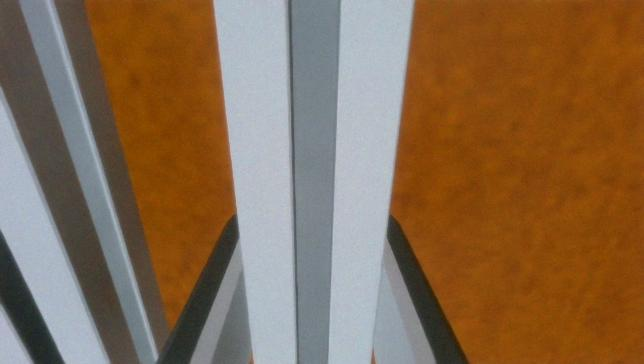

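Scene clock: 865.80 s.
Joint torques (N m): left_arm=[-12.27 2.56 2.01 -5.7 -0.5 -0.12 -0.06] | right_arm=[23.76 -3.29 -2.03 7.68 0.16 1.2 -0.42]
External joint torques (N m): left_arm=[-1.4 -1.3 -0.54 -0.66 -0.51 -0.05 -0.06] | right_arm=[-1.31 0.18 0.02 0.39 0.32 0.08 -0.39]
Wrist force (N): left_arm=[-1.2 0.0 -8.5] | right_arm=[-1.1 -3.7 -12.2]
Wrist torque (N m): left_arm=[-0.27 -0.26 0.24] | right_arm=[0.02 -0.28 -0.28]
Wrist force, peak (N): left_arm=[-1.1 -0.6 -9.2] | right_arm=[-1.2 -3.7 -12.3]
move: done
base_odometry: x=+0.563 y=-0.673 heading=-0.001
lidar_m: 0.19 0.21 0.27 0.84 2.26 1.64 1.55 1.62 2.19 4.16 0.28 0.20
base_status: not commanded
joint_positions: torso_squat_rad=+0.700 torso_shift_rad=+0.300 torso_pitch_rad=+1.100 torso_yaw_rad=+0.000 left_shoulder_pitch_rad=-1.359 left_shoulder_roll_rad=+0.507 left_shoulder_yaw_rad=-0.569 left_elbow_rad=-0.826 left_forearm_roll_rad=+0.497 left_wrist_pitch_rad=+0.921 left_hand_roll_rad=+0.543 left_gripper_m=+0.045 right_shoulder_pitch_rad=+0.750 right_shoulder_roll_rad=-0.350 right_shoulder_yaw_rad=+0.004 right_elbow_rad=-1.200 right_forearm_roll_rad=-0.043 right_wrist_pitch_rad=-0.006 right_hand_roll_rad=+0.044 right_gripper_m=+0.100 head_pan_rad=+0.000 head_tilt_rad=+0.100
joint_status: all done
wheel_motors_off: 0
motor_effort: left_wheel=+3(4) right_wheel=-2(4)
contact_limits: left_gripper_m 200 mA
chest: x=+0.2059 y=+0.0003 z=+0.9324 quat_wxyz=(+0.853, +0.000, +0.523, +0.000) (m; base frame)
left_hand: x=+0.5499 y=+0.1703 z=+0.3073 quat_wxyz=(+1.000, +0.000, +0.000, -0.007) (m; base frame)
right_hand: x=-0.2784 y=-0.4494 z=+0.6638 quat_wxyz=(+0.934, -0.122, +0.312, +0.123) (m; base frame)
camera_calibration:
head_camera: T_world_to_cam=[[-0.0482046, -0.998242, 0.0344777, -0.00967193], [-0.91266, 0.0299935, -0.407617, 0.825635], [0.405866, -0.0511155, -0.912502, 0.697039], [0, 0, 0, 1]] pos_world=[0.470153, 0.0012109, 0.972925]
left_wrist_camera: T_world_to_cam=[[0.999377, 0.00596363, 0.0347766, -0.561828], [-0.0112953, -0.879674, 0.475444, 0.0419016], [0.0334274, -0.475541, -0.879058, 0.411568], [0, 0, 0, 1]] pos_world=[0.548193, 0.235928, 0.361409]
right_wrist_camera: T_world_to_cam=[[-0.784331, -0.138695, 0.604639, -0.680405], [-0.0143419, 0.97848, 0.205845, 0.329358], [-0.620177, 0.152779, -0.769441, 0.4808], [0, 0, 0, 1]] pos_world=[-0.230758, -0.490095, 0.71355]

Scene clock: 867.33 s.
Joint torques (N m): left_arm=[-9.82 4.76 4.41 -6.7 0.05 0 0.36] | right_arm=[24.16 -3.21 -1.53 7.71 -0.01 1.27 -0.34]
External joint torques (N m): left_arm=[0.19 -0.26 0.18 -0.34 0.02 0.05 0.36] | right_arm=[-0.91 0.26 0.52 0.42 0.15 0.15 -0.3]
Wrist force (N): left_arm=[-1.0 -0.6 -8.9] | right_arm=[-1.3 -3.8 -11.8]
Wrist torque (N m): left_arm=[-0.29 -0.21 0.13] | right_arm=[0.03 -0.32 -0.29]
Wrist force, peak (N): left_arm=[1.6 -0.9 -10.3] | right_arm=[-1.4 -4.1 -12.2]
move: done
base_odometry: x=+0.563 y=-0.673 heading=-0.001
lidar_m: 0.18 0.21 0.29 0.84 2.26 1.64 1.56 1.60 2.20 4.16 0.28 0.20
base_status: not commanded
joint_positions: torso_squat_rad=+0.700 torso_shift_rad=+0.300 torso_pitch_rad=+1.100 torso_yaw_rad=+0.000 left_shoulder_pitch_rad=-1.242 left_shoulder_roll_rad=+0.680 left_shoulder_yaw_rad=-0.560 left_elbow_rad=-1.351 left_forearm_roll_rad=+0.513 left_wrist_pitch_rad=+1.235 left_hand_roll_rad=+0.699 left_gripper_m=+0.045 right_shoulder_pitch_rad=+0.750 right_shoulder_roll_rad=-0.350 right_shoulder_yaw_rad=+0.004 right_elbow_rad=-1.200 right_forearm_roll_rad=-0.043 right_wrist_pitch_rad=-0.006 right_hand_roll_rad=+0.044 right_gripper_m=+0.100 head_pan_rad=+0.000 head_tilt_rad=+0.100
joint_status: all done
wheel_motors_off: 0
motor_effort: left_wheel=+4(4) right_wheel=-4(4)
contact_limits: left_gripper_m 200 mA
chest: x=+0.2059 y=+0.0003 z=+0.9324 quat_wxyz=(+0.853, +0.000, +0.523, +0.000) (m; base frame)
left_hand: x=+0.5487 y=+0.1694 z=+0.3795 quat_wxyz=(+1.000, +0.000, +0.005, -0.009) (m; base frame)
left_hand_status: reached (checked arc, planned for 1.2 s): 1 mm and 0.6 deg off.
right_hand: x=-0.2784 y=-0.4494 z=+0.6638 quat_wxyz=(+0.934, -0.122, +0.312, +0.123) (m; base frame)
pictures: head_camera, left_wrist_camera
camera_calibration:
head_camera: T_world_to_cam=[[-0.0482034, -0.998242, 0.0344837, -0.00967487], [-0.912698, 0.0299946, -0.407533, 0.82553], [0.405783, -0.0511177, -0.912539, 0.697023], [0, 0, 0, 1]] pos_world=[0.470153, 0.00121091, 0.972825]
left_wrist_camera: T_world_to_cam=[[0.999704, 0.00366851, 0.0240342, -0.55893], [-0.00822224, -0.879289, 0.476218, 0.00466428], [0.02288, -0.476274, -0.878999, 0.480567], [0, 0, 0, 1]] pos_world=[0.547808, 0.235033, 0.43363]

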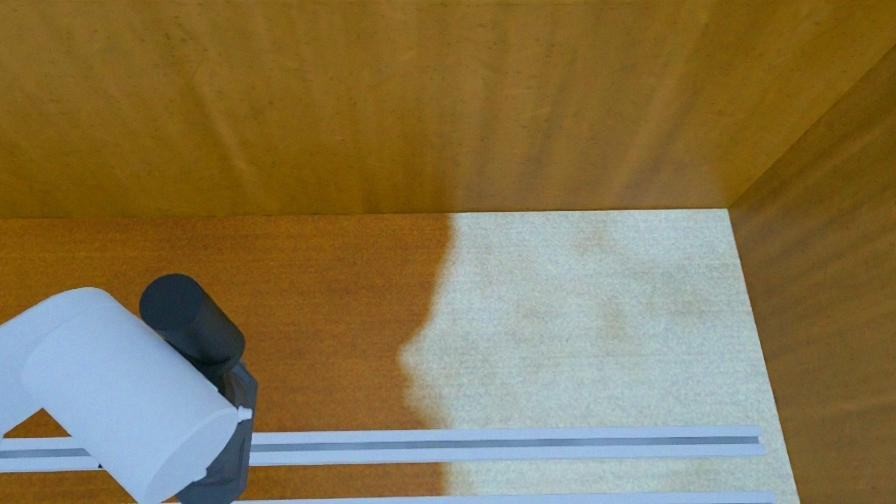

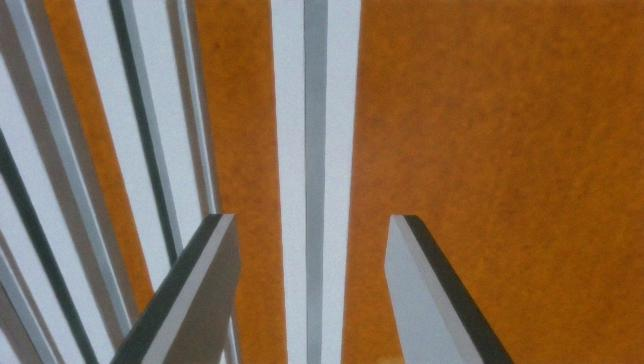

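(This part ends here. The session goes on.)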